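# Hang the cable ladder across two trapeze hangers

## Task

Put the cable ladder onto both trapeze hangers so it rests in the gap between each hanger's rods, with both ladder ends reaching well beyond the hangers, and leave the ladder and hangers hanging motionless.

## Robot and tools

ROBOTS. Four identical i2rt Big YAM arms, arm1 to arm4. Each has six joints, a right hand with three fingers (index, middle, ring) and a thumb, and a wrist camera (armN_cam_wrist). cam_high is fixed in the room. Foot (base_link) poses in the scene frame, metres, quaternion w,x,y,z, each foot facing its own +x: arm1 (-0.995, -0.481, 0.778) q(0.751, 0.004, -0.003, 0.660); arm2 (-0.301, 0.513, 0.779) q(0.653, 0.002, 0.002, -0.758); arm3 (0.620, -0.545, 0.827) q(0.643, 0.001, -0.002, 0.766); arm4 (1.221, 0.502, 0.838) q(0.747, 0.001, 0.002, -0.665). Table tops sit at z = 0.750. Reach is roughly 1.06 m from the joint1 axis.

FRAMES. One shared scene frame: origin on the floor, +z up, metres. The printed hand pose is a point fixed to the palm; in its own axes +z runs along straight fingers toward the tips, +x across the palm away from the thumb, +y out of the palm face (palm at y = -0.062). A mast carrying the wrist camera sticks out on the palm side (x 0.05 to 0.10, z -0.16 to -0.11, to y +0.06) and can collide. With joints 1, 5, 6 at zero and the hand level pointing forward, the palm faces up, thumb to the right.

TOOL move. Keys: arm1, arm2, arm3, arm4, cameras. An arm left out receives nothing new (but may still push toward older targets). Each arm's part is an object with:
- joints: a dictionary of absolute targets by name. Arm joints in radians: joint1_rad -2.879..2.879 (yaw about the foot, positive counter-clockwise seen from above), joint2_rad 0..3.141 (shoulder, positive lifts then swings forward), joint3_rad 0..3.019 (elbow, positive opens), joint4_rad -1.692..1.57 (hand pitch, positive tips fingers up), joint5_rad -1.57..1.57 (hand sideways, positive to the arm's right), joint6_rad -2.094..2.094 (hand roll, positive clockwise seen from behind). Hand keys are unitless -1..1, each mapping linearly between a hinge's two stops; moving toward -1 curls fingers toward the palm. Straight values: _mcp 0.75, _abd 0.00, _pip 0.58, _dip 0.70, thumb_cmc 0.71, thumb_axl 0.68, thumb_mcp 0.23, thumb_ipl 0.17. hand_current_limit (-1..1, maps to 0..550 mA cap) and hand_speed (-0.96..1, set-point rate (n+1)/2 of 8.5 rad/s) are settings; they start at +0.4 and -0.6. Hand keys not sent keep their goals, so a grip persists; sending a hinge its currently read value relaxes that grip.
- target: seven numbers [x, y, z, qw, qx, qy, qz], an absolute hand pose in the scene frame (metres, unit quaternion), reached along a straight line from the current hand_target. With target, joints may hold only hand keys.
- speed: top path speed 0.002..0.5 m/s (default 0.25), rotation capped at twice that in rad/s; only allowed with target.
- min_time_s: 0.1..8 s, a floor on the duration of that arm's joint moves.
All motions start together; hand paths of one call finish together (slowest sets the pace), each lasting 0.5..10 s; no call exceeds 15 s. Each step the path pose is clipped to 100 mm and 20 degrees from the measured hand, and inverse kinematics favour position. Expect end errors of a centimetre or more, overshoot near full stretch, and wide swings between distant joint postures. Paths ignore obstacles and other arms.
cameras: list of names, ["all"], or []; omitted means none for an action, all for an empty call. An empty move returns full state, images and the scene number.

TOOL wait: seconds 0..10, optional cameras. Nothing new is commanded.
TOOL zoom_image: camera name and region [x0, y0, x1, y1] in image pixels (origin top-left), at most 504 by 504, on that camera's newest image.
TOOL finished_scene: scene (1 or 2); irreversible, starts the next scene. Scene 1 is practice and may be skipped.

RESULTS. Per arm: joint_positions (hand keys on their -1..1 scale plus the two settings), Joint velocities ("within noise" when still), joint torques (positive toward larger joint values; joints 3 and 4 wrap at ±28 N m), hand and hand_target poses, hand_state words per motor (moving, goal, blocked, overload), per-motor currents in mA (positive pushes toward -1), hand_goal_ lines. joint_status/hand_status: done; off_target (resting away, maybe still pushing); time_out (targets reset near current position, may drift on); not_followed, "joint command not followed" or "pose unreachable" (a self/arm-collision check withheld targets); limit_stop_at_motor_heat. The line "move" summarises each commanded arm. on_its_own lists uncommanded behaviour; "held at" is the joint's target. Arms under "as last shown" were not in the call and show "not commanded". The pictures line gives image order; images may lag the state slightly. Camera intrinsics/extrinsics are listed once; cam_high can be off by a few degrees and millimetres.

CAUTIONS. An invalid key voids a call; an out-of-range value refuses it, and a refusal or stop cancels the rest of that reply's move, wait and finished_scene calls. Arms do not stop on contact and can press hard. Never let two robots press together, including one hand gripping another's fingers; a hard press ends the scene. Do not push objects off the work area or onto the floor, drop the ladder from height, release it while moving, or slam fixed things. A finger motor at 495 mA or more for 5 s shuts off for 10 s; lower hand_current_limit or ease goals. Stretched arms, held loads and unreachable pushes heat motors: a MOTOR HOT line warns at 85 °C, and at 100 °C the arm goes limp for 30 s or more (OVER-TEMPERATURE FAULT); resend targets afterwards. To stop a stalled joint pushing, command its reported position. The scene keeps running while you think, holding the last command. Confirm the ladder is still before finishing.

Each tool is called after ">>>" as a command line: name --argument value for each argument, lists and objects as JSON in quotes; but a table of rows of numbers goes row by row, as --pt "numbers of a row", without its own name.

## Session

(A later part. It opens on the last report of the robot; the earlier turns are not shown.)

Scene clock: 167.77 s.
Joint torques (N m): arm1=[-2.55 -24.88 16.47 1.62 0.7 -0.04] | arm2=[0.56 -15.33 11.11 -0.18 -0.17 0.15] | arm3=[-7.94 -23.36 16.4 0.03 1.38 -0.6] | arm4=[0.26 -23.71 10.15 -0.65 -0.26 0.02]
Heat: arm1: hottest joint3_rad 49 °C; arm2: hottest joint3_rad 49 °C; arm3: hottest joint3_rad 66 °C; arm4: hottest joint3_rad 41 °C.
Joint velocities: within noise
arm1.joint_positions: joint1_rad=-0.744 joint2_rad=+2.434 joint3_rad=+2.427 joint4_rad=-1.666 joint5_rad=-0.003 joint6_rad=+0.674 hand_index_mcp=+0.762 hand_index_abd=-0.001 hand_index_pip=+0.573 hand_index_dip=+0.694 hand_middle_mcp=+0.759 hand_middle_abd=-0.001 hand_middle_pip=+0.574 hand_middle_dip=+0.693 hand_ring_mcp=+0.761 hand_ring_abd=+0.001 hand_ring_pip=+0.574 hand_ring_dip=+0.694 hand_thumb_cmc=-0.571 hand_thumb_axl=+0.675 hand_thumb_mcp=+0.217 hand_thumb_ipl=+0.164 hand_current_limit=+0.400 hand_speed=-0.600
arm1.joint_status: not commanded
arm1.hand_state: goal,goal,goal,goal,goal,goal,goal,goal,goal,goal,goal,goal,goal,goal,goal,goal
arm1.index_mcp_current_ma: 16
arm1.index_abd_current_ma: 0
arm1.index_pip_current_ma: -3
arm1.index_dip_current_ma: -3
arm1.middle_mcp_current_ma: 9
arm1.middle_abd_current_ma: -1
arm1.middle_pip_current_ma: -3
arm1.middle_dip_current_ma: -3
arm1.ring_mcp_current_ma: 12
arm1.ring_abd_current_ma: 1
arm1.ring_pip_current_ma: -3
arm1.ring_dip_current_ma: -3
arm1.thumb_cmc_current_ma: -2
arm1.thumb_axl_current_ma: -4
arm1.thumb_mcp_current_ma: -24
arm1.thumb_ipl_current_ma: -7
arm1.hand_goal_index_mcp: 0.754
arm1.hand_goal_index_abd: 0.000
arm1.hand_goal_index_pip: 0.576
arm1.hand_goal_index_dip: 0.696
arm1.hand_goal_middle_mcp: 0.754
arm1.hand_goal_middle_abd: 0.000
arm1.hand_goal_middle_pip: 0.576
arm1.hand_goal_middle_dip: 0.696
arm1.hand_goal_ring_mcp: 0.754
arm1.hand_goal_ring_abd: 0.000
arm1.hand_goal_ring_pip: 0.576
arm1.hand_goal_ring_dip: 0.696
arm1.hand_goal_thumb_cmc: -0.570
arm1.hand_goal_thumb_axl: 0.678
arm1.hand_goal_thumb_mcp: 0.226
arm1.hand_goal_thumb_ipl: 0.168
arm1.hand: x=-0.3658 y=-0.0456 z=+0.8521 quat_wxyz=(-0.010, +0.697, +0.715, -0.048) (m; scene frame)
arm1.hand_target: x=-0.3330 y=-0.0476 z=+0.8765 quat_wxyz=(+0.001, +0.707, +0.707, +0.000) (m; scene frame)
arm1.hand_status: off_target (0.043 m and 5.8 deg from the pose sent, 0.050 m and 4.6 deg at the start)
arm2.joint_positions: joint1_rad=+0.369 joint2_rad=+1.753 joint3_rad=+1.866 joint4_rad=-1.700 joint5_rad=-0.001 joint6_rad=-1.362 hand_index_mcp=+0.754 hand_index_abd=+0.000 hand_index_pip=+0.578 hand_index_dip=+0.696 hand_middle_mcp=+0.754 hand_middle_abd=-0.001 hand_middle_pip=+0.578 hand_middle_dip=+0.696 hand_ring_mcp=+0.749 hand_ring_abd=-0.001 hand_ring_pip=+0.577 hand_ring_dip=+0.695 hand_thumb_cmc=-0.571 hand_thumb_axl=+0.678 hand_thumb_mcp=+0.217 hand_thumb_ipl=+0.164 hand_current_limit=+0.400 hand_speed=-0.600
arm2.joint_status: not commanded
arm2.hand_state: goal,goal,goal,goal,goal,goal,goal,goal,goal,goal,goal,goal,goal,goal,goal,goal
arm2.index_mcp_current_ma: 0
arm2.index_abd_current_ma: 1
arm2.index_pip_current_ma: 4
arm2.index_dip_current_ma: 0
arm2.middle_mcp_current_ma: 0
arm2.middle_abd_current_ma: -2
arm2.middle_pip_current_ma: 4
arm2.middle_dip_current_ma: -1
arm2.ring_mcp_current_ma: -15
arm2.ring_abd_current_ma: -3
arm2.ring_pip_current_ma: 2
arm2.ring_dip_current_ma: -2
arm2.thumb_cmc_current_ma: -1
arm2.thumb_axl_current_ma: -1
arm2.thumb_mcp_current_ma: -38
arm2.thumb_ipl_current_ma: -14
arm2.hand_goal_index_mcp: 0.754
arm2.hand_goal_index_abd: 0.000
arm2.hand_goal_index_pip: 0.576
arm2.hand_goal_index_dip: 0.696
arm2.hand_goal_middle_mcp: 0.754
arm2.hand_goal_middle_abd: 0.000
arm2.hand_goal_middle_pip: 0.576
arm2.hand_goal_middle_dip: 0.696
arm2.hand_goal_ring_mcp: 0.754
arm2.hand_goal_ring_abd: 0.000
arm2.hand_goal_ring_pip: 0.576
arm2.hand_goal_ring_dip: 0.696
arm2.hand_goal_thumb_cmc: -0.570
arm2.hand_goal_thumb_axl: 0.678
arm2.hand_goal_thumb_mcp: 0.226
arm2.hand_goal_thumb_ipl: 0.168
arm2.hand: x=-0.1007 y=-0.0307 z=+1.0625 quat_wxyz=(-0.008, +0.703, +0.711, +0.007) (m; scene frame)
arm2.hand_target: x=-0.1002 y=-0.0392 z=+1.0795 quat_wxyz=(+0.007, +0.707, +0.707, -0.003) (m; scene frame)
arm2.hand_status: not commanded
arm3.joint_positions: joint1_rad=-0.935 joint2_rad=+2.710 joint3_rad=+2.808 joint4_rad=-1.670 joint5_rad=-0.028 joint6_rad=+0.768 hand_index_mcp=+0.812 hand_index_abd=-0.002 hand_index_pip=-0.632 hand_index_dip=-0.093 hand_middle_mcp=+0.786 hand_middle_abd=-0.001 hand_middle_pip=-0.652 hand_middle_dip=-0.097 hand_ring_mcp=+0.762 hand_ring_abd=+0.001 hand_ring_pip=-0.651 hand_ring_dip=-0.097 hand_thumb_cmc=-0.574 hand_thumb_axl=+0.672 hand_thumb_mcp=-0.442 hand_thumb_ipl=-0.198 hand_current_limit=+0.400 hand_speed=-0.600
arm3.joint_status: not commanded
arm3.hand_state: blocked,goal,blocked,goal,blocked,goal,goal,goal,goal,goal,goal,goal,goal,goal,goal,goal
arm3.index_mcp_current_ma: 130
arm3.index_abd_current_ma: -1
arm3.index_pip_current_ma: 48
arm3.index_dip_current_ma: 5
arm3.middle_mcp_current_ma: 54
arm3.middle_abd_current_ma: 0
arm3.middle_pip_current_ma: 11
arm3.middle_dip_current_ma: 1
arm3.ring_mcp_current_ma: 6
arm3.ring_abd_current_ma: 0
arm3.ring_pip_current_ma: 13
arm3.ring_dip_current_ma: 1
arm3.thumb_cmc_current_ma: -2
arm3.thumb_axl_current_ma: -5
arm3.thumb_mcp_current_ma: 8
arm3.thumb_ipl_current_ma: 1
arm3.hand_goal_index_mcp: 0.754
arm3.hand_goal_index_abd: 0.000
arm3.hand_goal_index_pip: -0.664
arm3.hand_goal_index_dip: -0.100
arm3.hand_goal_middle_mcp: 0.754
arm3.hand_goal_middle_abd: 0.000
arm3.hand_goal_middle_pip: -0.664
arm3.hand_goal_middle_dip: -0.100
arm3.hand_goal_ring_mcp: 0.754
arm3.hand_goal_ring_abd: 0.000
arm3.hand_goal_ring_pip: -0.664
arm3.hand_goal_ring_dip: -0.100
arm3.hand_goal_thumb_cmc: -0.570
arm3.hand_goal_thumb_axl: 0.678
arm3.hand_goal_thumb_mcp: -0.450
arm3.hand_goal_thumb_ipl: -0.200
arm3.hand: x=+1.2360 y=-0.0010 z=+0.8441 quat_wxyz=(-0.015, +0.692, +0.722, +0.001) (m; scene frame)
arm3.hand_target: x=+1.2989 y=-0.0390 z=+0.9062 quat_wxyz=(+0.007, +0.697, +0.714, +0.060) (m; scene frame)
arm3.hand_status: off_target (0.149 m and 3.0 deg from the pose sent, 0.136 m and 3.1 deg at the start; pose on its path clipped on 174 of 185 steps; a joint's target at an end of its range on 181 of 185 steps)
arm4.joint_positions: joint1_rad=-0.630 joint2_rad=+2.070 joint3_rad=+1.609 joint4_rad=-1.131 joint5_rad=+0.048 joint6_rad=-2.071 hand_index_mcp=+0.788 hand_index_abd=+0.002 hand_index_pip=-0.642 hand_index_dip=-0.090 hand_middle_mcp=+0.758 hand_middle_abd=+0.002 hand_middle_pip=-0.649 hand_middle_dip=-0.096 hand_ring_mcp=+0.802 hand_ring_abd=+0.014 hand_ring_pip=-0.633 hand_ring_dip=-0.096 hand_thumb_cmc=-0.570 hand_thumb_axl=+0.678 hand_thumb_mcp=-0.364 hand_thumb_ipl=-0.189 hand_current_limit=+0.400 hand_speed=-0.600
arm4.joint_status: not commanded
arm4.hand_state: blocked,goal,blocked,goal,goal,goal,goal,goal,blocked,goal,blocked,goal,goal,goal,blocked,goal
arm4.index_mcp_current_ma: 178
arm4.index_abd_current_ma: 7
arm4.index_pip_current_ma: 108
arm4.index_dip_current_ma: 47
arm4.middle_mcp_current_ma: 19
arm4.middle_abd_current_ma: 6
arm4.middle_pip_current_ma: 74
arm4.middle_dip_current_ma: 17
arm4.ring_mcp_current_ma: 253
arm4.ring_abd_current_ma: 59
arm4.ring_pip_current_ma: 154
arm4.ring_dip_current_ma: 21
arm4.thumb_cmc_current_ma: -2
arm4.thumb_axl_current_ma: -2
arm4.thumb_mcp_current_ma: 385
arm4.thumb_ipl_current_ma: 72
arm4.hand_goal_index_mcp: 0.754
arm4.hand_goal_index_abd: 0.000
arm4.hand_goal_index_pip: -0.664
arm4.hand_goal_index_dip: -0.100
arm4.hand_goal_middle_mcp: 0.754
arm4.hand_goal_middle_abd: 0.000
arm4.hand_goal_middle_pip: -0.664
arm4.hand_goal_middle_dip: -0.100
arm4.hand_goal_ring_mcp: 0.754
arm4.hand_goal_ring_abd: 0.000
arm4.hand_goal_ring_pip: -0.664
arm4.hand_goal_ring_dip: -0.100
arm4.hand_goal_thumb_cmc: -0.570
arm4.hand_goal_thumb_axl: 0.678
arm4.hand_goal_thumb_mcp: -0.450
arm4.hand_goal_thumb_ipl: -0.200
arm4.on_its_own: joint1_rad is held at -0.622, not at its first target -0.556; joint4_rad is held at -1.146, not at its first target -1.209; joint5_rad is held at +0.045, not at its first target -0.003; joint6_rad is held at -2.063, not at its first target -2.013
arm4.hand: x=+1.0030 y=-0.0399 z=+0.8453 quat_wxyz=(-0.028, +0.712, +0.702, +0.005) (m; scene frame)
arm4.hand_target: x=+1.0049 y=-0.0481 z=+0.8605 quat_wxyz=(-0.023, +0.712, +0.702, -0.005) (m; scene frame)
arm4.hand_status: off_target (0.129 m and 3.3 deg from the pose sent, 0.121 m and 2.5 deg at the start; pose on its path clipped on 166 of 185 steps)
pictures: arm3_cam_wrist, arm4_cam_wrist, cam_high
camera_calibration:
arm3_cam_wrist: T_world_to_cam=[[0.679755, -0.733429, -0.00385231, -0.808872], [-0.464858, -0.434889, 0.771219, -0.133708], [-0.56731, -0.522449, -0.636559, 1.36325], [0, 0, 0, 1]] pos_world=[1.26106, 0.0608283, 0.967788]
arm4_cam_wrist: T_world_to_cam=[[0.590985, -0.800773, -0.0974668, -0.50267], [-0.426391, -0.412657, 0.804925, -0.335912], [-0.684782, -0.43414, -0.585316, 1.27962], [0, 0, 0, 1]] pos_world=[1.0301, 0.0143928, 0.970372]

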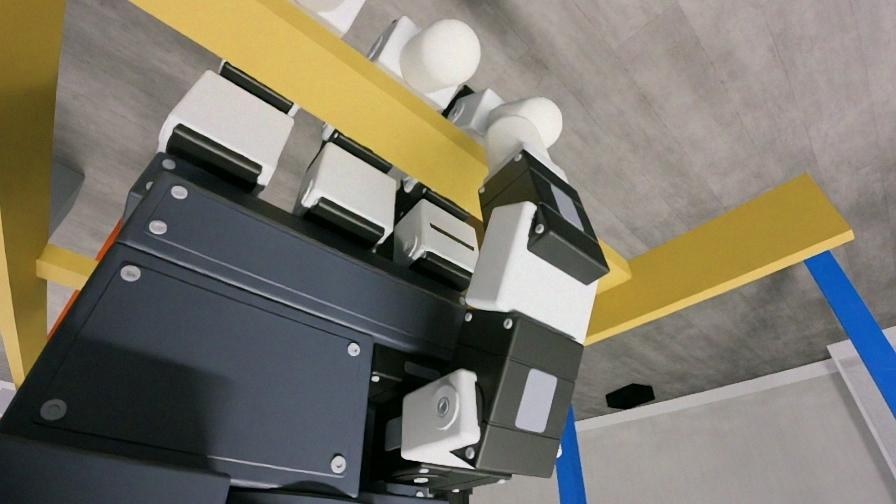

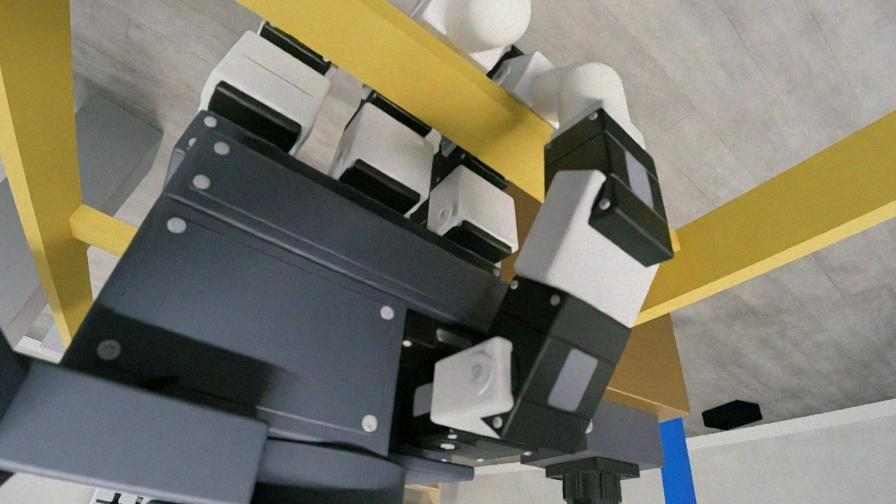

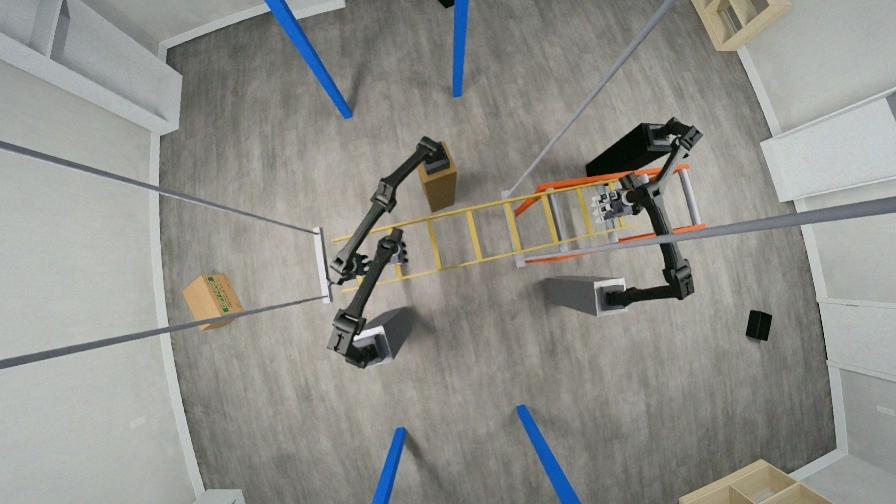

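>>> move --arm3 '{"target": [1.33, -0.06, 0.935, 0, 0.7071, 0.7071, 0], "speed": 0.05}' --arm4 '{"target": [1.05, -0.045, 0.90, 0, 0.7071, 0.7071, 0], "speed": 0.05}' --cameras '["arm3_cam_wrist"]'

Scene clock: 170.07 s.
Joint torques (N m): arm1=[-2.55 -25.58 16.42 1.07 0.63 -0.05] | arm2=[0.38 -15.44 11.1 -0.14 -0.17 0.14] | arm3=[-8.35 -24.64 12.81 0.08 1.23 -0.6] | arm4=[4.07 -28.63 7.27 -2.4 -1.7 0.35]
Heat: arm1: hottest joint3_rad 49 °C; arm2: hottest joint3_rad 50 °C; arm3: hottest joint3_rad 65 °C; arm4: hottest joint3_rad 41 °C.
move: arm3 off_target; arm4 off_target
Joint velocities: within noise
arm1, arm2: as last shown
arm1.joint_positions: joint1_rad=-0.744 joint2_rad=+2.445 joint3_rad=+2.427 joint4_rad=-1.652 joint5_rad=-0.001 joint6_rad=+0.674 hand_index_mcp=+0.762 hand_index_abd=-0.001 hand_index_pip=+0.573 hand_index_dip=+0.694 hand_middle_mcp=+0.758 hand_middle_abd=-0.001 hand_middle_pip=+0.574 hand_middle_dip=+0.693 hand_ring_mcp=+0.757 hand_ring_abd=+0.001 hand_ring_pip=+0.574 hand_ring_dip=+0.694 hand_thumb_cmc=-0.571 hand_thumb_axl=+0.675 hand_thumb_mcp=+0.217 hand_thumb_ipl=+0.164 hand_current_limit=+0.400 hand_speed=-0.600
arm1.middle_mcp_current_ma: 7
arm1.ring_mcp_current_ma: 4
arm1.hand: x=-0.3633 y=-0.0438 z=+0.8445 quat_wxyz=(-0.009, +0.697, +0.715, -0.046) (m; scene frame)
arm1.hand_target: x=-0.3330 y=-0.0475 z=+0.8763 quat_wxyz=(+0.001, +0.707, +0.707, +0.000) (m; scene frame)
arm3.joint_positions: joint1_rad=-0.939 joint2_rad=+2.688 joint3_rad=+2.794 joint4_rad=-1.670 joint5_rad=-0.024 joint6_rad=+0.763 hand_index_mcp=+0.812 hand_index_abd=+0.004 hand_index_pip=-0.632 hand_index_dip=-0.093 hand_middle_mcp=+0.786 hand_middle_abd=+0.000 hand_middle_pip=-0.648 hand_middle_dip=-0.097 hand_ring_mcp=+0.759 hand_ring_abd=+0.002 hand_ring_pip=-0.639 hand_ring_dip=-0.097 hand_thumb_cmc=-0.574 hand_thumb_axl=+0.671 hand_thumb_mcp=-0.442 hand_thumb_ipl=-0.198 hand_current_limit=+0.400 hand_speed=-0.600
arm3.joint_status: not commanded
arm3.hand_state: blocked,goal,blocked,goal,blocked,goal,goal,goal,goal,goal,blocked,goal,goal,goal,goal,goal
arm3.index_mcp_current_ma: 130
arm3.index_abd_current_ma: 2
arm3.index_pip_current_ma: 48
arm3.index_dip_current_ma: 5
arm3.middle_mcp_current_ma: 53
arm3.middle_abd_current_ma: 0
arm3.middle_pip_current_ma: 17
arm3.middle_dip_current_ma: 1
arm3.ring_mcp_current_ma: 3
arm3.ring_abd_current_ma: 1
arm3.ring_pip_current_ma: 33
arm3.ring_dip_current_ma: 1
arm3.thumb_cmc_current_ma: -2
arm3.thumb_axl_current_ma: -6
arm3.thumb_mcp_current_ma: 8
arm3.thumb_ipl_current_ma: 1
arm3.hand_goal_index_mcp: 0.754
arm3.hand_goal_index_abd: 0.000
arm3.hand_goal_index_pip: -0.664
arm3.hand_goal_index_dip: -0.100
arm3.hand_goal_middle_mcp: 0.754
arm3.hand_goal_middle_abd: 0.000
arm3.hand_goal_middle_pip: -0.664
arm3.hand_goal_middle_dip: -0.100
arm3.hand_goal_ring_mcp: 0.754
arm3.hand_goal_ring_abd: 0.000
arm3.hand_goal_ring_pip: -0.664
arm3.hand_goal_ring_dip: -0.100
arm3.hand_goal_thumb_cmc: -0.570
arm3.hand_goal_thumb_axl: 0.678
arm3.hand_goal_thumb_mcp: -0.450
arm3.hand_goal_thumb_ipl: -0.200
arm3.hand: x=+1.2383 y=-0.0038 z=+0.8563 quat_wxyz=(-0.013, +0.691, +0.722, +0.005) (m; scene frame)
arm3.hand_target: x=+1.2986 y=-0.0515 z=+0.9150 quat_wxyz=(+0.007, +0.700, +0.713, +0.051) (m; scene frame)
arm3.hand_status: off_target (0.133 m and 3.0 deg from the pose sent, 0.144 m and 3.0 deg at the start; pose on its path clipped on 49 of 52 steps; a joint's target at an end of its range on 42 of 52 steps)
arm4.joint_positions: joint1_rad=-0.625 joint2_rad=+2.040 joint3_rad=+1.587 joint4_rad=-1.120 joint5_rad=+0.035 joint6_rad=-2.072 hand_index_mcp=+0.788 hand_index_abd=+0.002 hand_index_pip=-0.636 hand_index_dip=-0.096 hand_middle_mcp=+0.774 hand_middle_abd=+0.002 hand_middle_pip=-0.644 hand_middle_dip=-0.094 hand_ring_mcp=+0.807 hand_ring_abd=+0.010 hand_ring_pip=-0.635 hand_ring_dip=-0.096 hand_thumb_cmc=-0.570 hand_thumb_axl=+0.678 hand_thumb_mcp=-0.366 hand_thumb_ipl=-0.187 hand_current_limit=+0.400 hand_speed=-0.600
arm4.joint_status: not commanded
arm4.hand_state: blocked,goal,blocked,goal,goal,goal,blocked,goal,blocked,goal,blocked,goal,goal,goal,blocked,goal
arm4.index_mcp_current_ma: 178
arm4.index_abd_current_ma: 7
arm4.index_pip_current_ma: 136
arm4.index_dip_current_ma: 18
arm4.middle_mcp_current_ma: 103
arm4.middle_abd_current_ma: 6
arm4.middle_pip_current_ma: 99
arm4.middle_dip_current_ma: 27
arm4.ring_mcp_current_ma: 281
arm4.ring_abd_current_ma: 44
arm4.ring_pip_current_ma: 141
arm4.ring_dip_current_ma: 21
arm4.thumb_cmc_current_ma: -2
arm4.thumb_axl_current_ma: -2
arm4.thumb_mcp_current_ma: 385
arm4.thumb_ipl_current_ma: 86
arm4.hand_goal_index_mcp: 0.754
arm4.hand_goal_index_abd: 0.000
arm4.hand_goal_index_pip: -0.664
arm4.hand_goal_index_dip: -0.100
arm4.hand_goal_middle_mcp: 0.754
arm4.hand_goal_middle_abd: 0.000
arm4.hand_goal_middle_pip: -0.664
arm4.hand_goal_middle_dip: -0.100
arm4.hand_goal_ring_mcp: 0.754
arm4.hand_goal_ring_abd: 0.000
arm4.hand_goal_ring_pip: -0.664
arm4.hand_goal_ring_dip: -0.100
arm4.hand_goal_thumb_cmc: -0.570
arm4.hand_goal_thumb_axl: 0.678
arm4.hand_goal_thumb_mcp: -0.450
arm4.hand_goal_thumb_ipl: -0.200
arm4.hand: x=+1.0094 y=-0.0395 z=+0.8558 quat_wxyz=(-0.019, +0.710, +0.704, -0.003) (m; scene frame)
arm4.hand_target: x=+1.0481 y=-0.0442 z=+0.8967 quat_wxyz=(+0.000, +0.707, +0.708, +0.001) (m; scene frame)
arm4.hand_status: off_target (0.060 m and 2.2 deg from the pose sent, 0.072 m and 3.3 deg at the start)
pictures: arm3_cam_wrist
camera_calibration:
arm3_cam_wrist: T_world_to_cam=[[0.68059, -0.732664, -0.00056334, -0.816304], [-0.471036, -0.438146, 0.765606, -0.130863], [-0.561179, -0.520799, -0.643309, 1.36912], [0, 0, 0, 1]] pos_world=[1.26225, 0.0576255, 0.980499]

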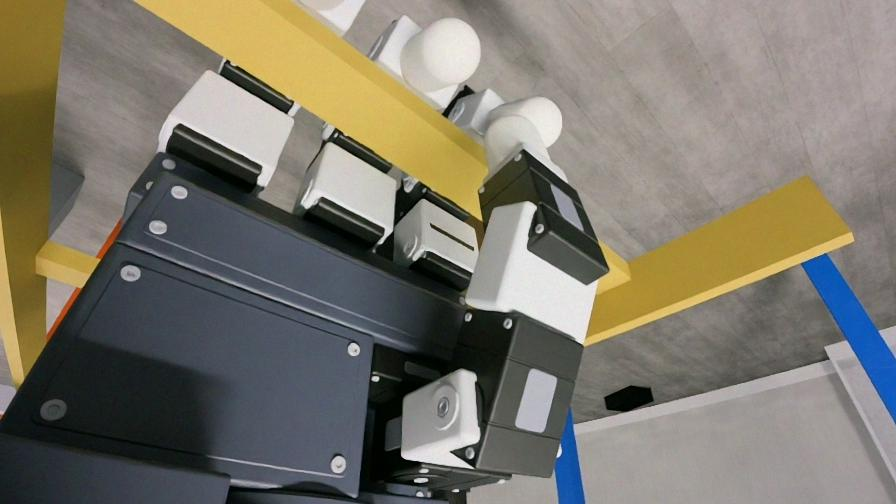

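>>> move --arm3 '{"target": [1.36, -0.07, 0.95, 0, 0.7071, 0.7071, 0], "speed": 0.05}' --arm4 '{"target": [1.10, -0.045, 0.93, 0, 0.7071, 0.7071, 0], "speed": 0.05}' --cameras '[]'

>>> move --cameras '["cam_high"]'

Scene clock: 176.83 s.
Joint torques (N m): arm1=[-2.43 -26.05 15.73 1.09 0.78 -0.02] | arm2=[0.44 -15.68 11.18 -0.08 -0.17 0.17] | arm3=[-8.06 -22.53 14.91 0.13 1.44 -0.6] | arm4=[0.44 -22.48 8.76 -0.79 -0.49 0.11]
Heat: arm1: hottest joint3_rad 51 °C; arm2: hottest joint3_rad 51 °C; arm3: hottest joint3_rad 65 °C; arm4: hottest joint3_rad 41 °C.
move: arm3 moving; arm4 not_followed
Joint velocities: within noise
arm1, arm2: as last shown
arm1.joint_positions: joint1_rad=-0.747 joint2_rad=+2.446 joint3_rad=+2.434 joint4_rad=-1.657 joint5_rad=-0.004 joint6_rad=+0.675 hand_index_mcp=+0.762 hand_index_abd=-0.001 hand_index_pip=+0.573 hand_index_dip=+0.694 hand_middle_mcp=+0.761 hand_middle_abd=-0.001 hand_middle_pip=+0.574 hand_middle_dip=+0.693 hand_ring_mcp=+0.758 hand_ring_abd=+0.001 hand_ring_pip=+0.574 hand_ring_dip=+0.694 hand_thumb_cmc=-0.571 hand_thumb_axl=+0.675 hand_thumb_mcp=+0.217 hand_thumb_ipl=+0.164 hand_current_limit=+0.400 hand_speed=-0.600
arm1.middle_mcp_current_ma: 14
arm1.ring_mcp_current_ma: 6
arm1.hand: x=-0.3616 y=-0.0454 z=+0.8461 quat_wxyz=(-0.011, +0.699, +0.714, -0.045) (m; scene frame)
arm1.hand_target: x=-0.3330 y=-0.0476 z=+0.8764 quat_wxyz=(+0.001, +0.707, +0.707, +0.000) (m; scene frame)
arm3.joint_positions: joint1_rad=-0.947 joint2_rad=+2.677 joint3_rad=+2.775 joint4_rad=-1.670 joint5_rad=-0.031 joint6_rad=+0.757 hand_index_mcp=+0.813 hand_index_abd=-0.001 hand_index_pip=-0.633 hand_index_dip=-0.093 hand_middle_mcp=+0.779 hand_middle_abd=+0.002 hand_middle_pip=-0.650 hand_middle_dip=-0.096 hand_ring_mcp=+0.751 hand_ring_abd=+0.003 hand_ring_pip=-0.640 hand_ring_dip=-0.094 hand_thumb_cmc=-0.574 hand_thumb_axl=+0.671 hand_thumb_mcp=-0.443 hand_thumb_ipl=-0.198 hand_current_limit=+0.400 hand_speed=-0.600
arm3.joint_status: not commanded
arm3.hand_state: blocked,goal,blocked,goal,blocked,goal,goal,goal,goal,goal,blocked,goal,goal,goal,goal,goal
arm3.index_mcp_current_ma: 133
arm3.index_abd_current_ma: 0
arm3.index_pip_current_ma: 46
arm3.index_dip_current_ma: 5
arm3.middle_mcp_current_ma: 36
arm3.middle_abd_current_ma: 1
arm3.middle_pip_current_ma: 14
arm3.middle_dip_current_ma: 2
arm3.ring_mcp_current_ma: -2
arm3.ring_abd_current_ma: 1
arm3.ring_pip_current_ma: 31
arm3.ring_dip_current_ma: 4
arm3.thumb_cmc_current_ma: -3
arm3.thumb_axl_current_ma: -6
arm3.thumb_mcp_current_ma: 7
arm3.thumb_ipl_current_ma: 1
arm3.hand_goal_index_mcp: 0.754
arm3.hand_goal_index_abd: 0.000
arm3.hand_goal_index_pip: -0.664
arm3.hand_goal_index_dip: -0.100
arm3.hand_goal_middle_mcp: 0.754
arm3.hand_goal_middle_abd: 0.000
arm3.hand_goal_middle_pip: -0.664
arm3.hand_goal_middle_dip: -0.100
arm3.hand_goal_ring_mcp: 0.754
arm3.hand_goal_ring_abd: 0.000
arm3.hand_goal_ring_pip: -0.664
arm3.hand_goal_ring_dip: -0.100
arm3.hand_goal_thumb_cmc: -0.570
arm3.hand_goal_thumb_axl: 0.678
arm3.hand_goal_thumb_mcp: -0.450
arm3.hand_goal_thumb_ipl: -0.200
arm3.hand: x=+1.2397 y=-0.0095 z=+0.8561 quat_wxyz=(-0.017, +0.692, +0.721, +0.001) (m; scene frame)
arm3.hand_target: x=+1.3011 y=-0.0521 z=+0.9119 quat_wxyz=(+0.007, +0.699, +0.713, +0.052) (m; scene frame)
arm3.hand_status: moving (0.164 m and 3.0 deg from the pose sent, 0.167 m and 3.0 deg at the start; pose on its path clipped on 193 of 195 steps; a joint's target at an end of its range on 190 of 195 steps)
arm4.joint_positions: joint1_rad=-0.616 joint2_rad=+2.022 joint3_rad=+1.564 joint4_rad=-1.080 joint5_rad=+0.053 joint6_rad=-2.077 hand_index_mcp=+0.788 hand_index_abd=+0.001 hand_index_pip=-0.635 hand_index_dip=-0.097 hand_middle_mcp=+0.782 hand_middle_abd=+0.000 hand_middle_pip=-0.641 hand_middle_dip=-0.094 hand_ring_mcp=+0.798 hand_ring_abd=+0.006 hand_ring_pip=-0.639 hand_ring_dip=-0.096 hand_thumb_cmc=-0.571 hand_thumb_axl=+0.678 hand_thumb_mcp=-0.368 hand_thumb_ipl=-0.187 hand_current_limit=+0.400 hand_speed=-0.600
arm4.joint_status: not commanded
arm4.hand_state: blocked,goal,blocked,goal,blocked,goal,blocked,goal,blocked,goal,blocked,goal,goal,goal,blocked,goal
arm4.index_mcp_current_ma: 178
arm4.index_abd_current_ma: 3
arm4.index_pip_current_ma: 144
arm4.index_dip_current_ma: 12
arm4.middle_mcp_current_ma: 147
arm4.middle_abd_current_ma: 0
arm4.middle_pip_current_ma: 110
arm4.middle_dip_current_ma: 29
arm4.ring_mcp_current_ma: 232
arm4.ring_abd_current_ma: 23
arm4.ring_pip_current_ma: 123
arm4.ring_dip_current_ma: 21
arm4.thumb_cmc_current_ma: -4
arm4.thumb_axl_current_ma: -2
arm4.thumb_mcp_current_ma: 385
arm4.thumb_ipl_current_ma: 88
arm4.hand_goal_index_mcp: 0.754
arm4.hand_goal_index_abd: 0.000
arm4.hand_goal_index_pip: -0.664
arm4.hand_goal_index_dip: -0.100
arm4.hand_goal_middle_mcp: 0.754
arm4.hand_goal_middle_abd: 0.000
arm4.hand_goal_middle_pip: -0.664
arm4.hand_goal_middle_dip: -0.100
arm4.hand_goal_ring_mcp: 0.754
arm4.hand_goal_ring_abd: 0.000
arm4.hand_goal_ring_pip: -0.664
arm4.hand_goal_ring_dip: -0.100
arm4.hand_goal_thumb_cmc: -0.570
arm4.hand_goal_thumb_axl: 0.678
arm4.hand_goal_thumb_mcp: -0.450
arm4.hand_goal_thumb_ipl: -0.200
arm4.on_its_own: joint4_rad is held at -1.102, not at its first target -1.177; joint5_rad is held at +0.045, not at its first target -0.003
arm4.hand: x=+1.0104 y=-0.0416 z=+0.8559 quat_wxyz=(-0.023, +0.705, +0.709, -0.022) (m; scene frame)
arm4.hand_target: x=+1.0177 y=-0.0424 z=+0.8620 quat_wxyz=(-0.020, +0.707, +0.706, -0.016) (m; scene frame)
arm4.hand_status: not_followed (0.116 m and 3.6 deg from the pose sent, 0.117 m and 2.2 deg at the start; pose on its path clipped on 160 of 195 steps)
pictures: none
led back after a hold (arm3 arm): the arm was led back toward your command in small steps, so it may still be short of it.
led back after a hold (arm4 arm): the arm was led back toward your command in small steps, so it may still be short of it.
pose unreachable (arm3 arm): on one or more control steps of this call this arm could not follow its commanded pose, so it was not sent that pose on those steps. It may still have moved: this result reports where it is.
cause: moving toward the commanded pose would bring a part of the arm too close to another arm (a part of this arm and the arm4 arm's hand, along the way the arms are being sent, or toward where that arm still pushes).
pose unreachable (arm4 arm): on one or more control steps of this call this arm could not follow its commanded pose, so it was not sent that pose on those steps. On the call's last step it was still not sent that pose. It may still have moved: this result reports where it is.
cause: moving toward the commanded pose would bring a part of the arm too close to another arm (this arm's hand and a part of the arm3 arm, 71 mm apart when this arm was first held).
No camera images: "cameras" was empty.

Scene clock: 176.83 s.
Joint torques (N m): arm1=[-2.43 -26.05 15.73 1.09 0.78 -0.02] | arm2=[0.44 -15.68 11.18 -0.08 -0.17 0.17] | arm3=[-8.06 -22.53 14.91 0.13 1.44 -0.6] | arm4=[0.44 -22.48 8.76 -0.79 -0.49 0.11]
Heat: arm1: hottest joint3_rad 51 °C; arm2: hottest joint3_rad 51 °C; arm3: hottest joint3_rad 65 °C; arm4: hottest joint3_rad 41 °C.
Joint velocities: within noise
arm1.joint_positions: joint1_rad=-0.747 joint2_rad=+2.446 joint3_rad=+2.434 joint4_rad=-1.657 joint5_rad=-0.004 joint6_rad=+0.675 hand_index_mcp=+0.762 hand_index_abd=-0.001 hand_index_pip=+0.573 hand_index_dip=+0.694 hand_middle_mcp=+0.761 hand_middle_abd=-0.001 hand_middle_pip=+0.574 hand_middle_dip=+0.693 hand_ring_mcp=+0.758 hand_ring_abd=+0.001 hand_ring_pip=+0.574 hand_ring_dip=+0.694 hand_thumb_cmc=-0.571 hand_thumb_axl=+0.675 hand_thumb_mcp=+0.217 hand_thumb_ipl=+0.164 hand_current_limit=+0.400 hand_speed=-0.600
arm1.joint_status: not commanded
arm1.hand_state: goal,goal,goal,goal,goal,goal,goal,goal,goal,goal,goal,goal,goal,goal,goal,goal
arm1.index_mcp_current_ma: 16
arm1.index_abd_current_ma: 0
arm1.index_pip_current_ma: -3
arm1.index_dip_current_ma: -3
arm1.middle_mcp_current_ma: 14
arm1.middle_abd_current_ma: -1
arm1.middle_pip_current_ma: -3
arm1.middle_dip_current_ma: -3
arm1.ring_mcp_current_ma: 6
arm1.ring_abd_current_ma: 1
arm1.ring_pip_current_ma: -3
arm1.ring_dip_current_ma: -3
arm1.thumb_cmc_current_ma: -2
arm1.thumb_axl_current_ma: -4
arm1.thumb_mcp_current_ma: -24
arm1.thumb_ipl_current_ma: -7
arm1.hand_goal_index_mcp: 0.754
arm1.hand_goal_index_abd: 0.000
arm1.hand_goal_index_pip: 0.576
arm1.hand_goal_index_dip: 0.696
arm1.hand_goal_middle_mcp: 0.754
arm1.hand_goal_middle_abd: 0.000
arm1.hand_goal_middle_pip: 0.576
arm1.hand_goal_middle_dip: 0.696
arm1.hand_goal_ring_mcp: 0.754
arm1.hand_goal_ring_abd: 0.000
arm1.hand_goal_ring_pip: 0.576
arm1.hand_goal_ring_dip: 0.696
arm1.hand_goal_thumb_cmc: -0.570
arm1.hand_goal_thumb_axl: 0.678
arm1.hand_goal_thumb_mcp: 0.226
arm1.hand_goal_thumb_ipl: 0.168
arm1.hand: x=-0.3616 y=-0.0454 z=+0.8461 quat_wxyz=(-0.011, +0.699, +0.714, -0.045) (m; scene frame)
arm1.hand_target: x=-0.3330 y=-0.0476 z=+0.8764 quat_wxyz=(+0.001, +0.707, +0.707, +0.000) (m; scene frame)
arm1.hand_status: not commanded
arm2.joint_positions: joint1_rad=+0.369 joint2_rad=+1.753 joint3_rad=+1.866 joint4_rad=-1.700 joint5_rad=-0.001 joint6_rad=-1.362 hand_index_mcp=+0.754 hand_index_abd=+0.000 hand_index_pip=+0.578 hand_index_dip=+0.696 hand_middle_mcp=+0.754 hand_middle_abd=-0.001 hand_middle_pip=+0.578 hand_middle_dip=+0.696 hand_ring_mcp=+0.749 hand_ring_abd=-0.001 hand_ring_pip=+0.577 hand_ring_dip=+0.695 hand_thumb_cmc=-0.571 hand_thumb_axl=+0.678 hand_thumb_mcp=+0.217 hand_thumb_ipl=+0.164 hand_current_limit=+0.400 hand_speed=-0.600
arm2.joint_status: not commanded
arm2.hand_state: goal,goal,goal,goal,goal,goal,goal,goal,goal,goal,goal,goal,goal,goal,goal,goal
arm2.index_mcp_current_ma: 0
arm2.index_abd_current_ma: 1
arm2.index_pip_current_ma: 4
arm2.index_dip_current_ma: 0
arm2.middle_mcp_current_ma: 0
arm2.middle_abd_current_ma: -2
arm2.middle_pip_current_ma: 4
arm2.middle_dip_current_ma: -1
arm2.ring_mcp_current_ma: -15
arm2.ring_abd_current_ma: -3
arm2.ring_pip_current_ma: 2
arm2.ring_dip_current_ma: -2
arm2.thumb_cmc_current_ma: -1
arm2.thumb_axl_current_ma: -1
arm2.thumb_mcp_current_ma: -38
arm2.thumb_ipl_current_ma: -14
arm2.hand_goal_index_mcp: 0.754
arm2.hand_goal_index_abd: 0.000
arm2.hand_goal_index_pip: 0.576
arm2.hand_goal_index_dip: 0.696
arm2.hand_goal_middle_mcp: 0.754
arm2.hand_goal_middle_abd: 0.000
arm2.hand_goal_middle_pip: 0.576
arm2.hand_goal_middle_dip: 0.696
arm2.hand_goal_ring_mcp: 0.754
arm2.hand_goal_ring_abd: 0.000
arm2.hand_goal_ring_pip: 0.576
arm2.hand_goal_ring_dip: 0.696
arm2.hand_goal_thumb_cmc: -0.570
arm2.hand_goal_thumb_axl: 0.678
arm2.hand_goal_thumb_mcp: 0.226
arm2.hand_goal_thumb_ipl: 0.168
arm2.hand: x=-0.1007 y=-0.0307 z=+1.0625 quat_wxyz=(-0.008, +0.703, +0.711, +0.007) (m; scene frame)
arm2.hand_target: x=-0.1002 y=-0.0392 z=+1.0795 quat_wxyz=(+0.007, +0.707, +0.707, -0.003) (m; scene frame)
arm2.hand_status: not commanded
arm3.joint_positions: joint1_rad=-0.947 joint2_rad=+2.677 joint3_rad=+2.775 joint4_rad=-1.670 joint5_rad=-0.031 joint6_rad=+0.757 hand_index_mcp=+0.813 hand_index_abd=-0.001 hand_index_pip=-0.633 hand_index_dip=-0.093 hand_middle_mcp=+0.779 hand_middle_abd=+0.002 hand_middle_pip=-0.650 hand_middle_dip=-0.096 hand_ring_mcp=+0.751 hand_ring_abd=+0.003 hand_ring_pip=-0.640 hand_ring_dip=-0.094 hand_thumb_cmc=-0.574 hand_thumb_axl=+0.671 hand_thumb_mcp=-0.443 hand_thumb_ipl=-0.198 hand_current_limit=+0.400 hand_speed=-0.600
arm3.joint_status: not commanded
arm3.hand_state: blocked,goal,blocked,goal,blocked,goal,goal,goal,goal,goal,blocked,goal,goal,goal,goal,goal
arm3.index_mcp_current_ma: 133
arm3.index_abd_current_ma: 0
arm3.index_pip_current_ma: 46
arm3.index_dip_current_ma: 5
arm3.middle_mcp_current_ma: 36
arm3.middle_abd_current_ma: 1
arm3.middle_pip_current_ma: 14
arm3.middle_dip_current_ma: 2
arm3.ring_mcp_current_ma: -2
arm3.ring_abd_current_ma: 1
arm3.ring_pip_current_ma: 31
arm3.ring_dip_current_ma: 4
arm3.thumb_cmc_current_ma: -3
arm3.thumb_axl_current_ma: -6
arm3.thumb_mcp_current_ma: 7
arm3.thumb_ipl_current_ma: 1
arm3.hand_goal_index_mcp: 0.754
arm3.hand_goal_index_abd: 0.000
arm3.hand_goal_index_pip: -0.664
arm3.hand_goal_index_dip: -0.100
arm3.hand_goal_middle_mcp: 0.754
arm3.hand_goal_middle_abd: 0.000
arm3.hand_goal_middle_pip: -0.664
arm3.hand_goal_middle_dip: -0.100
arm3.hand_goal_ring_mcp: 0.754
arm3.hand_goal_ring_abd: 0.000
arm3.hand_goal_ring_pip: -0.664
arm3.hand_goal_ring_dip: -0.100
arm3.hand_goal_thumb_cmc: -0.570
arm3.hand_goal_thumb_axl: 0.678
arm3.hand_goal_thumb_mcp: -0.450
arm3.hand_goal_thumb_ipl: -0.200
arm3.hand: x=+1.2397 y=-0.0095 z=+0.8561 quat_wxyz=(-0.017, +0.692, +0.721, +0.001) (m; scene frame)
arm3.hand_target: x=+1.3011 y=-0.0521 z=+0.9119 quat_wxyz=(+0.007, +0.699, +0.713, +0.052) (m; scene frame)
arm3.hand_status: moving (0.164 m and 3.0 deg from the pose sent, 0.167 m and 3.0 deg at the start; pose on its path clipped on 193 of 195 steps; a joint's target at an end of its range on 190 of 195 steps)
arm4.joint_positions: joint1_rad=-0.616 joint2_rad=+2.022 joint3_rad=+1.564 joint4_rad=-1.080 joint5_rad=+0.053 joint6_rad=-2.077 hand_index_mcp=+0.788 hand_index_abd=+0.001 hand_index_pip=-0.635 hand_index_dip=-0.097 hand_middle_mcp=+0.782 hand_middle_abd=+0.000 hand_middle_pip=-0.641 hand_middle_dip=-0.094 hand_ring_mcp=+0.798 hand_ring_abd=+0.006 hand_ring_pip=-0.639 hand_ring_dip=-0.096 hand_thumb_cmc=-0.571 hand_thumb_axl=+0.678 hand_thumb_mcp=-0.368 hand_thumb_ipl=-0.187 hand_current_limit=+0.400 hand_speed=-0.600
arm4.joint_status: not commanded
arm4.hand_state: blocked,goal,blocked,goal,blocked,goal,blocked,goal,blocked,goal,blocked,goal,goal,goal,blocked,goal
arm4.index_mcp_current_ma: 178
arm4.index_abd_current_ma: 3
arm4.index_pip_current_ma: 144
arm4.index_dip_current_ma: 12
arm4.middle_mcp_current_ma: 147
arm4.middle_abd_current_ma: 0
arm4.middle_pip_current_ma: 110
arm4.middle_dip_current_ma: 29
arm4.ring_mcp_current_ma: 232
arm4.ring_abd_current_ma: 23
arm4.ring_pip_current_ma: 123
arm4.ring_dip_current_ma: 21
arm4.thumb_cmc_current_ma: -4
arm4.thumb_axl_current_ma: -2
arm4.thumb_mcp_current_ma: 385
arm4.thumb_ipl_current_ma: 88
arm4.hand_goal_index_mcp: 0.754
arm4.hand_goal_index_abd: 0.000
arm4.hand_goal_index_pip: -0.664
arm4.hand_goal_index_dip: -0.100
arm4.hand_goal_middle_mcp: 0.754
arm4.hand_goal_middle_abd: 0.000
arm4.hand_goal_middle_pip: -0.664
arm4.hand_goal_middle_dip: -0.100
arm4.hand_goal_ring_mcp: 0.754
arm4.hand_goal_ring_abd: 0.000
arm4.hand_goal_ring_pip: -0.664
arm4.hand_goal_ring_dip: -0.100
arm4.hand_goal_thumb_cmc: -0.570
arm4.hand_goal_thumb_axl: 0.678
arm4.hand_goal_thumb_mcp: -0.450
arm4.hand_goal_thumb_ipl: -0.200
arm4.on_its_own: joint4_rad is held at -1.102, not at its first target -1.177; joint5_rad is held at +0.045, not at its first target -0.003
arm4.hand: x=+1.0104 y=-0.0416 z=+0.8559 quat_wxyz=(-0.023, +0.705, +0.709, -0.022) (m; scene frame)
arm4.hand_target: x=+1.0177 y=-0.0424 z=+0.8620 quat_wxyz=(-0.020, +0.707, +0.706, -0.016) (m; scene frame)
arm4.hand_status: not_followed (0.116 m and 3.6 deg from the pose sent, 0.117 m and 2.2 deg at the start; pose on its path clipped on 160 of 195 steps)
pictures: cam_high

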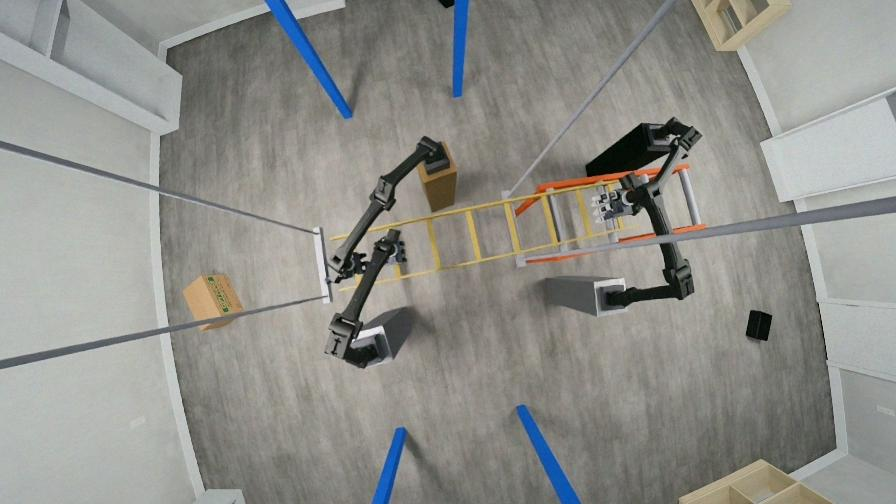

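>>> move --arm3 '{"target": [1.245, -0.012, 0.86, 0, 0.7071, 0.7071, 0], "speed": 0.08}' --arm4 '{"target": [1.01, -0.045, 0.90, 0, 0.7071, 0.7071, 0], "speed": 0.08}'

>>> move --arm3 '{"joints": {"hand_thumb_mcp": 0.226, "hand_thumb_ipl": 0.168, "hand_index_dip": 0.696, "hand_middle_dip": 0.696, "hand_ring_dip": 0.696}}'

Scene clock: 178.80 s.
Joint torques (N m): arm1=[-2.2 -26.64 15.79 1.24 0.74 -0.09] | arm2=[0.5 -15.38 11.19 -0.16 -0.17 0.15] | arm3=[-1.67 -20.25 12.48 -0.03 0.47 0.14] | arm4=[-0.21 -24.88 12.83 -3.12 -0.78 0.03]
Heat: arm1: hottest joint3_rad 51 °C; arm2: hottest joint3_rad 51 °C; arm3: hottest joint3_rad 64 °C; arm4: hottest joint3_rad 41 °C.
move: arm3 done; arm4 off_target
Joint velocities: within noise
arm1, arm2: as last shown
arm1.joint_positions: joint1_rad=-0.747 joint2_rad=+2.447 joint3_rad=+2.434 joint4_rad=-1.659 joint5_rad=-0.004 joint6_rad=+0.675 hand_index_mcp=+0.762 hand_index_abd=-0.001 hand_index_pip=+0.573 hand_index_dip=+0.694 hand_middle_mcp=+0.764 hand_middle_abd=-0.001 hand_middle_pip=+0.574 hand_middle_dip=+0.693 hand_ring_mcp=+0.761 hand_ring_abd=+0.000 hand_ring_pip=+0.574 hand_ring_dip=+0.694 hand_thumb_cmc=-0.571 hand_thumb_axl=+0.675 hand_thumb_mcp=+0.217 hand_thumb_ipl=+0.164 hand_current_limit=+0.400 hand_speed=-0.600
arm1.middle_mcp_current_ma: 19
arm1.ring_mcp_current_ma: 13
arm1.ring_abd_current_ma: 0
arm1.hand: x=-0.3622 y=-0.0460 z=+0.8449 quat_wxyz=(-0.011, +0.699, +0.714, -0.048) (m; scene frame)
arm1.hand_target: x=-0.3331 y=-0.0475 z=+0.8765 quat_wxyz=(+0.001, +0.707, +0.707, +0.000) (m; scene frame)
arm3.joint_positions: joint1_rad=-0.941 joint2_rad=+2.664 joint3_rad=+2.750 joint4_rad=-1.670 joint5_rad=-0.006 joint6_rad=+0.781 hand_index_mcp=+0.809 hand_index_abd=-0.001 hand_index_pip=-0.632 hand_index_dip=-0.091 hand_middle_mcp=+0.772 hand_middle_abd=+0.002 hand_middle_pip=-0.655 hand_middle_dip=-0.097 hand_ring_mcp=+0.755 hand_ring_abd=+0.003 hand_ring_pip=-0.656 hand_ring_dip=-0.097 hand_thumb_cmc=-0.574 hand_thumb_axl=+0.671 hand_thumb_mcp=-0.441 hand_thumb_ipl=-0.198 hand_current_limit=+0.400 hand_speed=-0.600
arm3.joint_status: not commanded
arm3.hand_state: blocked,goal,blocked,goal,goal,goal,goal,goal,goal,goal,goal,goal,goal,goal,goal,goal
arm3.index_mcp_current_ma: 120
arm3.index_abd_current_ma: 0
arm3.index_pip_current_ma: 48
arm3.index_dip_current_ma: 7
arm3.middle_mcp_current_ma: 22
arm3.middle_abd_current_ma: 1
arm3.middle_pip_current_ma: 8
arm3.middle_dip_current_ma: 2
arm3.ring_mcp_current_ma: 0
arm3.ring_abd_current_ma: 1
arm3.ring_pip_current_ma: 6
arm3.ring_dip_current_ma: 1
arm3.thumb_cmc_current_ma: -3
arm3.thumb_axl_current_ma: -6
arm3.thumb_mcp_current_ma: 10
arm3.thumb_ipl_current_ma: 1
arm3.hand_goal_index_mcp: 0.754
arm3.hand_goal_index_abd: 0.000
arm3.hand_goal_index_pip: -0.664
arm3.hand_goal_index_dip: -0.100
arm3.hand_goal_middle_mcp: 0.754
arm3.hand_goal_middle_abd: 0.000
arm3.hand_goal_middle_pip: -0.664
arm3.hand_goal_middle_dip: -0.100
arm3.hand_goal_ring_mcp: 0.754
arm3.hand_goal_ring_abd: 0.000
arm3.hand_goal_ring_pip: -0.664
arm3.hand_goal_ring_dip: -0.100
arm3.hand_goal_thumb_cmc: -0.570
arm3.hand_goal_thumb_axl: 0.678
arm3.hand_goal_thumb_mcp: -0.450
arm3.hand_goal_thumb_ipl: -0.200
arm3.hand: x=+1.2365 y=-0.0139 z=+0.8578 quat_wxyz=(-0.004, +0.699, +0.715, -0.005) (m; scene frame)
arm3.hand_target: x=+1.2444 y=-0.0128 z=+0.8599 quat_wxyz=(+0.000, +0.706, +0.708, +0.007) (m; scene frame)
arm3.hand_status: done (0.009 m and 1.5 deg from the pose sent, 0.007 m and 3.0 deg at the start; a joint's target at an end of its range on 24 of 48 steps)
arm4.joint_positions: joint1_rad=-0.633 joint2_rad=+2.036 joint3_rad=+1.592 joint4_rad=-1.129 joint5_rad=+0.012 joint6_rad=-2.093 hand_index_mcp=+0.788 hand_index_abd=+0.001 hand_index_pip=-0.633 hand_index_dip=-0.098 hand_middle_mcp=+0.783 hand_middle_abd=+0.000 hand_middle_pip=-0.636 hand_middle_dip=-0.094 hand_ring_mcp=+0.803 hand_ring_abd=+0.009 hand_ring_pip=-0.630 hand_ring_dip=-0.096 hand_thumb_cmc=-0.571 hand_thumb_axl=+0.678 hand_thumb_mcp=-0.370 hand_thumb_ipl=-0.186 hand_current_limit=+0.400 hand_speed=-0.600
arm4.joint_status: not commanded
arm4.hand_state: blocked,goal,blocked,goal,blocked,goal,blocked,goal,blocked,goal,blocked,goal,goal,goal,blocked,goal
arm4.index_mcp_current_ma: 178
arm4.index_abd_current_ma: 3
arm4.index_pip_current_ma: 154
arm4.index_dip_current_ma: 10
arm4.middle_mcp_current_ma: 151
arm4.middle_abd_current_ma: -1
arm4.middle_pip_current_ma: 139
arm4.middle_dip_current_ma: 29
arm4.ring_mcp_current_ma: 256
arm4.ring_abd_current_ma: 39
arm4.ring_pip_current_ma: 166
arm4.ring_dip_current_ma: 21
arm4.thumb_cmc_current_ma: -7
arm4.thumb_axl_current_ma: -2
arm4.thumb_mcp_current_ma: 385
arm4.thumb_ipl_current_ma: 89
arm4.hand_goal_index_mcp: 0.754
arm4.hand_goal_index_abd: 0.000
arm4.hand_goal_index_pip: -0.664
arm4.hand_goal_index_dip: -0.100
arm4.hand_goal_middle_mcp: 0.754
arm4.hand_goal_middle_abd: 0.000
arm4.hand_goal_middle_pip: -0.664
arm4.hand_goal_middle_dip: -0.100
arm4.hand_goal_ring_mcp: 0.754
arm4.hand_goal_ring_abd: 0.000
arm4.hand_goal_ring_pip: -0.664
arm4.hand_goal_ring_dip: -0.100
arm4.hand_goal_thumb_cmc: -0.570
arm4.hand_goal_thumb_axl: 0.678
arm4.hand_goal_thumb_mcp: -0.450
arm4.hand_goal_thumb_ipl: -0.200
arm4.hand: x=+1.0089 y=-0.0382 z=+0.8618 quat_wxyz=(-0.008, +0.705, +0.709, +0.001) (m; scene frame)
arm4.hand_target: x=+1.0103 y=-0.0443 z=+0.8990 quat_wxyz=(+0.000, +0.707, +0.707, -0.001) (m; scene frame)
arm4.hand_status: off_target (0.039 m and 0.9 deg from the pose sent, 0.044 m and 3.6 deg at the start)
pictures: none

Scene clock: 179.90 s.
Joint torques (N m): arm1=[-2.49 -26.23 15.79 1.29 0.72 -0.05] | arm2=[0.38 -15.68 11.15 -0.16 -0.16 0.13] | arm3=[-0.91 -19.6 12.45 -0.01 0.51 0.11] | arm4=[-0.15 -24.88 12.79 -3.1 -0.77 0.03]
Heat: arm1: hottest joint3_rad 51 °C; arm2: hottest joint3_rad 51 °C; arm3: hottest joint3_rad 64 °C; arm4: hottest joint3_rad 41 °C.
move: arm3 done
Joint velocities: within noise
arm1, arm2, arm4: as last shown
arm1.joint_positions: joint1_rad=-0.747 joint2_rad=+2.448 joint3_rad=+2.434 joint4_rad=-1.659 joint5_rad=-0.004 joint6_rad=+0.675 hand_index_mcp=+0.762 hand_index_abd=-0.001 hand_index_pip=+0.573 hand_index_dip=+0.694 hand_middle_mcp=+0.764 hand_middle_abd=-0.001 hand_middle_pip=+0.574 hand_middle_dip=+0.693 hand_ring_mcp=+0.761 hand_ring_abd=+0.000 hand_ring_pip=+0.574 hand_ring_dip=+0.694 hand_thumb_cmc=-0.571 hand_thumb_axl=+0.675 hand_thumb_mcp=+0.217 hand_thumb_ipl=+0.164 hand_current_limit=+0.400 hand_speed=-0.600
arm1.hand: x=-0.3622 y=-0.0460 z=+0.8446 quat_wxyz=(-0.011, +0.699, +0.713, -0.048) (m; scene frame)
arm1.hand_target: x=-0.3331 y=-0.0475 z=+0.8763 quat_wxyz=(+0.001, +0.707, +0.707, +0.000) (m; scene frame)
arm3.joint_positions: joint1_rad=-0.940 joint2_rad=+2.665 joint3_rad=+2.750 joint4_rad=-1.670 joint5_rad=-0.006 joint6_rad=+0.788 hand_index_mcp=+0.768 hand_index_abd=-0.001 hand_index_pip=-0.652 hand_index_dip=+0.694 hand_middle_mcp=+0.763 hand_middle_abd=+0.002 hand_middle_pip=-0.657 hand_middle_dip=+0.694 hand_ring_mcp=+0.755 hand_ring_abd=+0.003 hand_ring_pip=-0.656 hand_ring_dip=+0.694 hand_thumb_cmc=-0.573 hand_thumb_axl=+0.676 hand_thumb_mcp=+0.215 hand_thumb_ipl=+0.164 hand_current_limit=+0.400 hand_speed=-0.600
arm3.joint_status: all done
arm3.hand_state: goal,goal,goal,goal,goal,goal,goal,goal,goal,goal,goal,goal,goal,goal,goal,goal
arm3.index_mcp_current_ma: 16
arm3.index_abd_current_ma: 0
arm3.index_pip_current_ma: 11
arm3.index_dip_current_ma: -1
arm3.middle_mcp_current_ma: 8
arm3.middle_abd_current_ma: 1
arm3.middle_pip_current_ma: 5
arm3.middle_dip_current_ma: -1
arm3.ring_mcp_current_ma: 0
arm3.ring_abd_current_ma: 1
arm3.ring_pip_current_ma: 6
arm3.ring_dip_current_ma: -1
arm3.thumb_cmc_current_ma: -2
arm3.thumb_axl_current_ma: -1
arm3.thumb_mcp_current_ma: -14
arm3.thumb_ipl_current_ma: -4
arm3.hand_goal_index_mcp: 0.754
arm3.hand_goal_index_abd: 0.000
arm3.hand_goal_index_pip: -0.664
arm3.hand_goal_index_dip: 0.696
arm3.hand_goal_middle_mcp: 0.754
arm3.hand_goal_middle_abd: 0.000
arm3.hand_goal_middle_pip: -0.664
arm3.hand_goal_middle_dip: 0.696
arm3.hand_goal_ring_mcp: 0.754
arm3.hand_goal_ring_abd: 0.000
arm3.hand_goal_ring_pip: -0.664
arm3.hand_goal_ring_dip: 0.696
arm3.hand_goal_thumb_cmc: -0.570
arm3.hand_goal_thumb_axl: 0.678
arm3.hand_goal_thumb_mcp: 0.226
arm3.hand_goal_thumb_ipl: 0.168
arm3.hand: x=+1.2361 y=-0.0143 z=+0.8569 quat_wxyz=(-0.004, +0.701, +0.713, -0.006) (m; scene frame)
arm3.hand_target: x=+1.2443 y=-0.0128 z=+0.8598 quat_wxyz=(+0.000, +0.706, +0.708, +0.007) (m; scene frame)
arm3.hand_status: not commanded
arm4.joint_positions: joint1_rad=-0.633 joint2_rad=+2.036 joint3_rad=+1.592 joint4_rad=-1.130 joint5_rad=+0.012 joint6_rad=-2.093 hand_index_mcp=+0.788 hand_index_abd=+0.001 hand_index_pip=-0.633 hand_index_dip=-0.098 hand_middle_mcp=+0.783 hand_middle_abd=+0.000 hand_middle_pip=-0.636 hand_middle_dip=-0.094 hand_ring_mcp=+0.803 hand_ring_abd=+0.010 hand_ring_pip=-0.630 hand_ring_dip=-0.096 hand_thumb_cmc=-0.571 hand_thumb_axl=+0.678 hand_thumb_mcp=-0.370 hand_thumb_ipl=-0.186 hand_current_limit=+0.400 hand_speed=-0.600
arm4.ring_abd_current_ma: 41
arm4.hand: x=+1.0090 y=-0.0381 z=+0.8618 quat_wxyz=(-0.008, +0.705, +0.709, +0.001) (m; scene frame)
pictures: none


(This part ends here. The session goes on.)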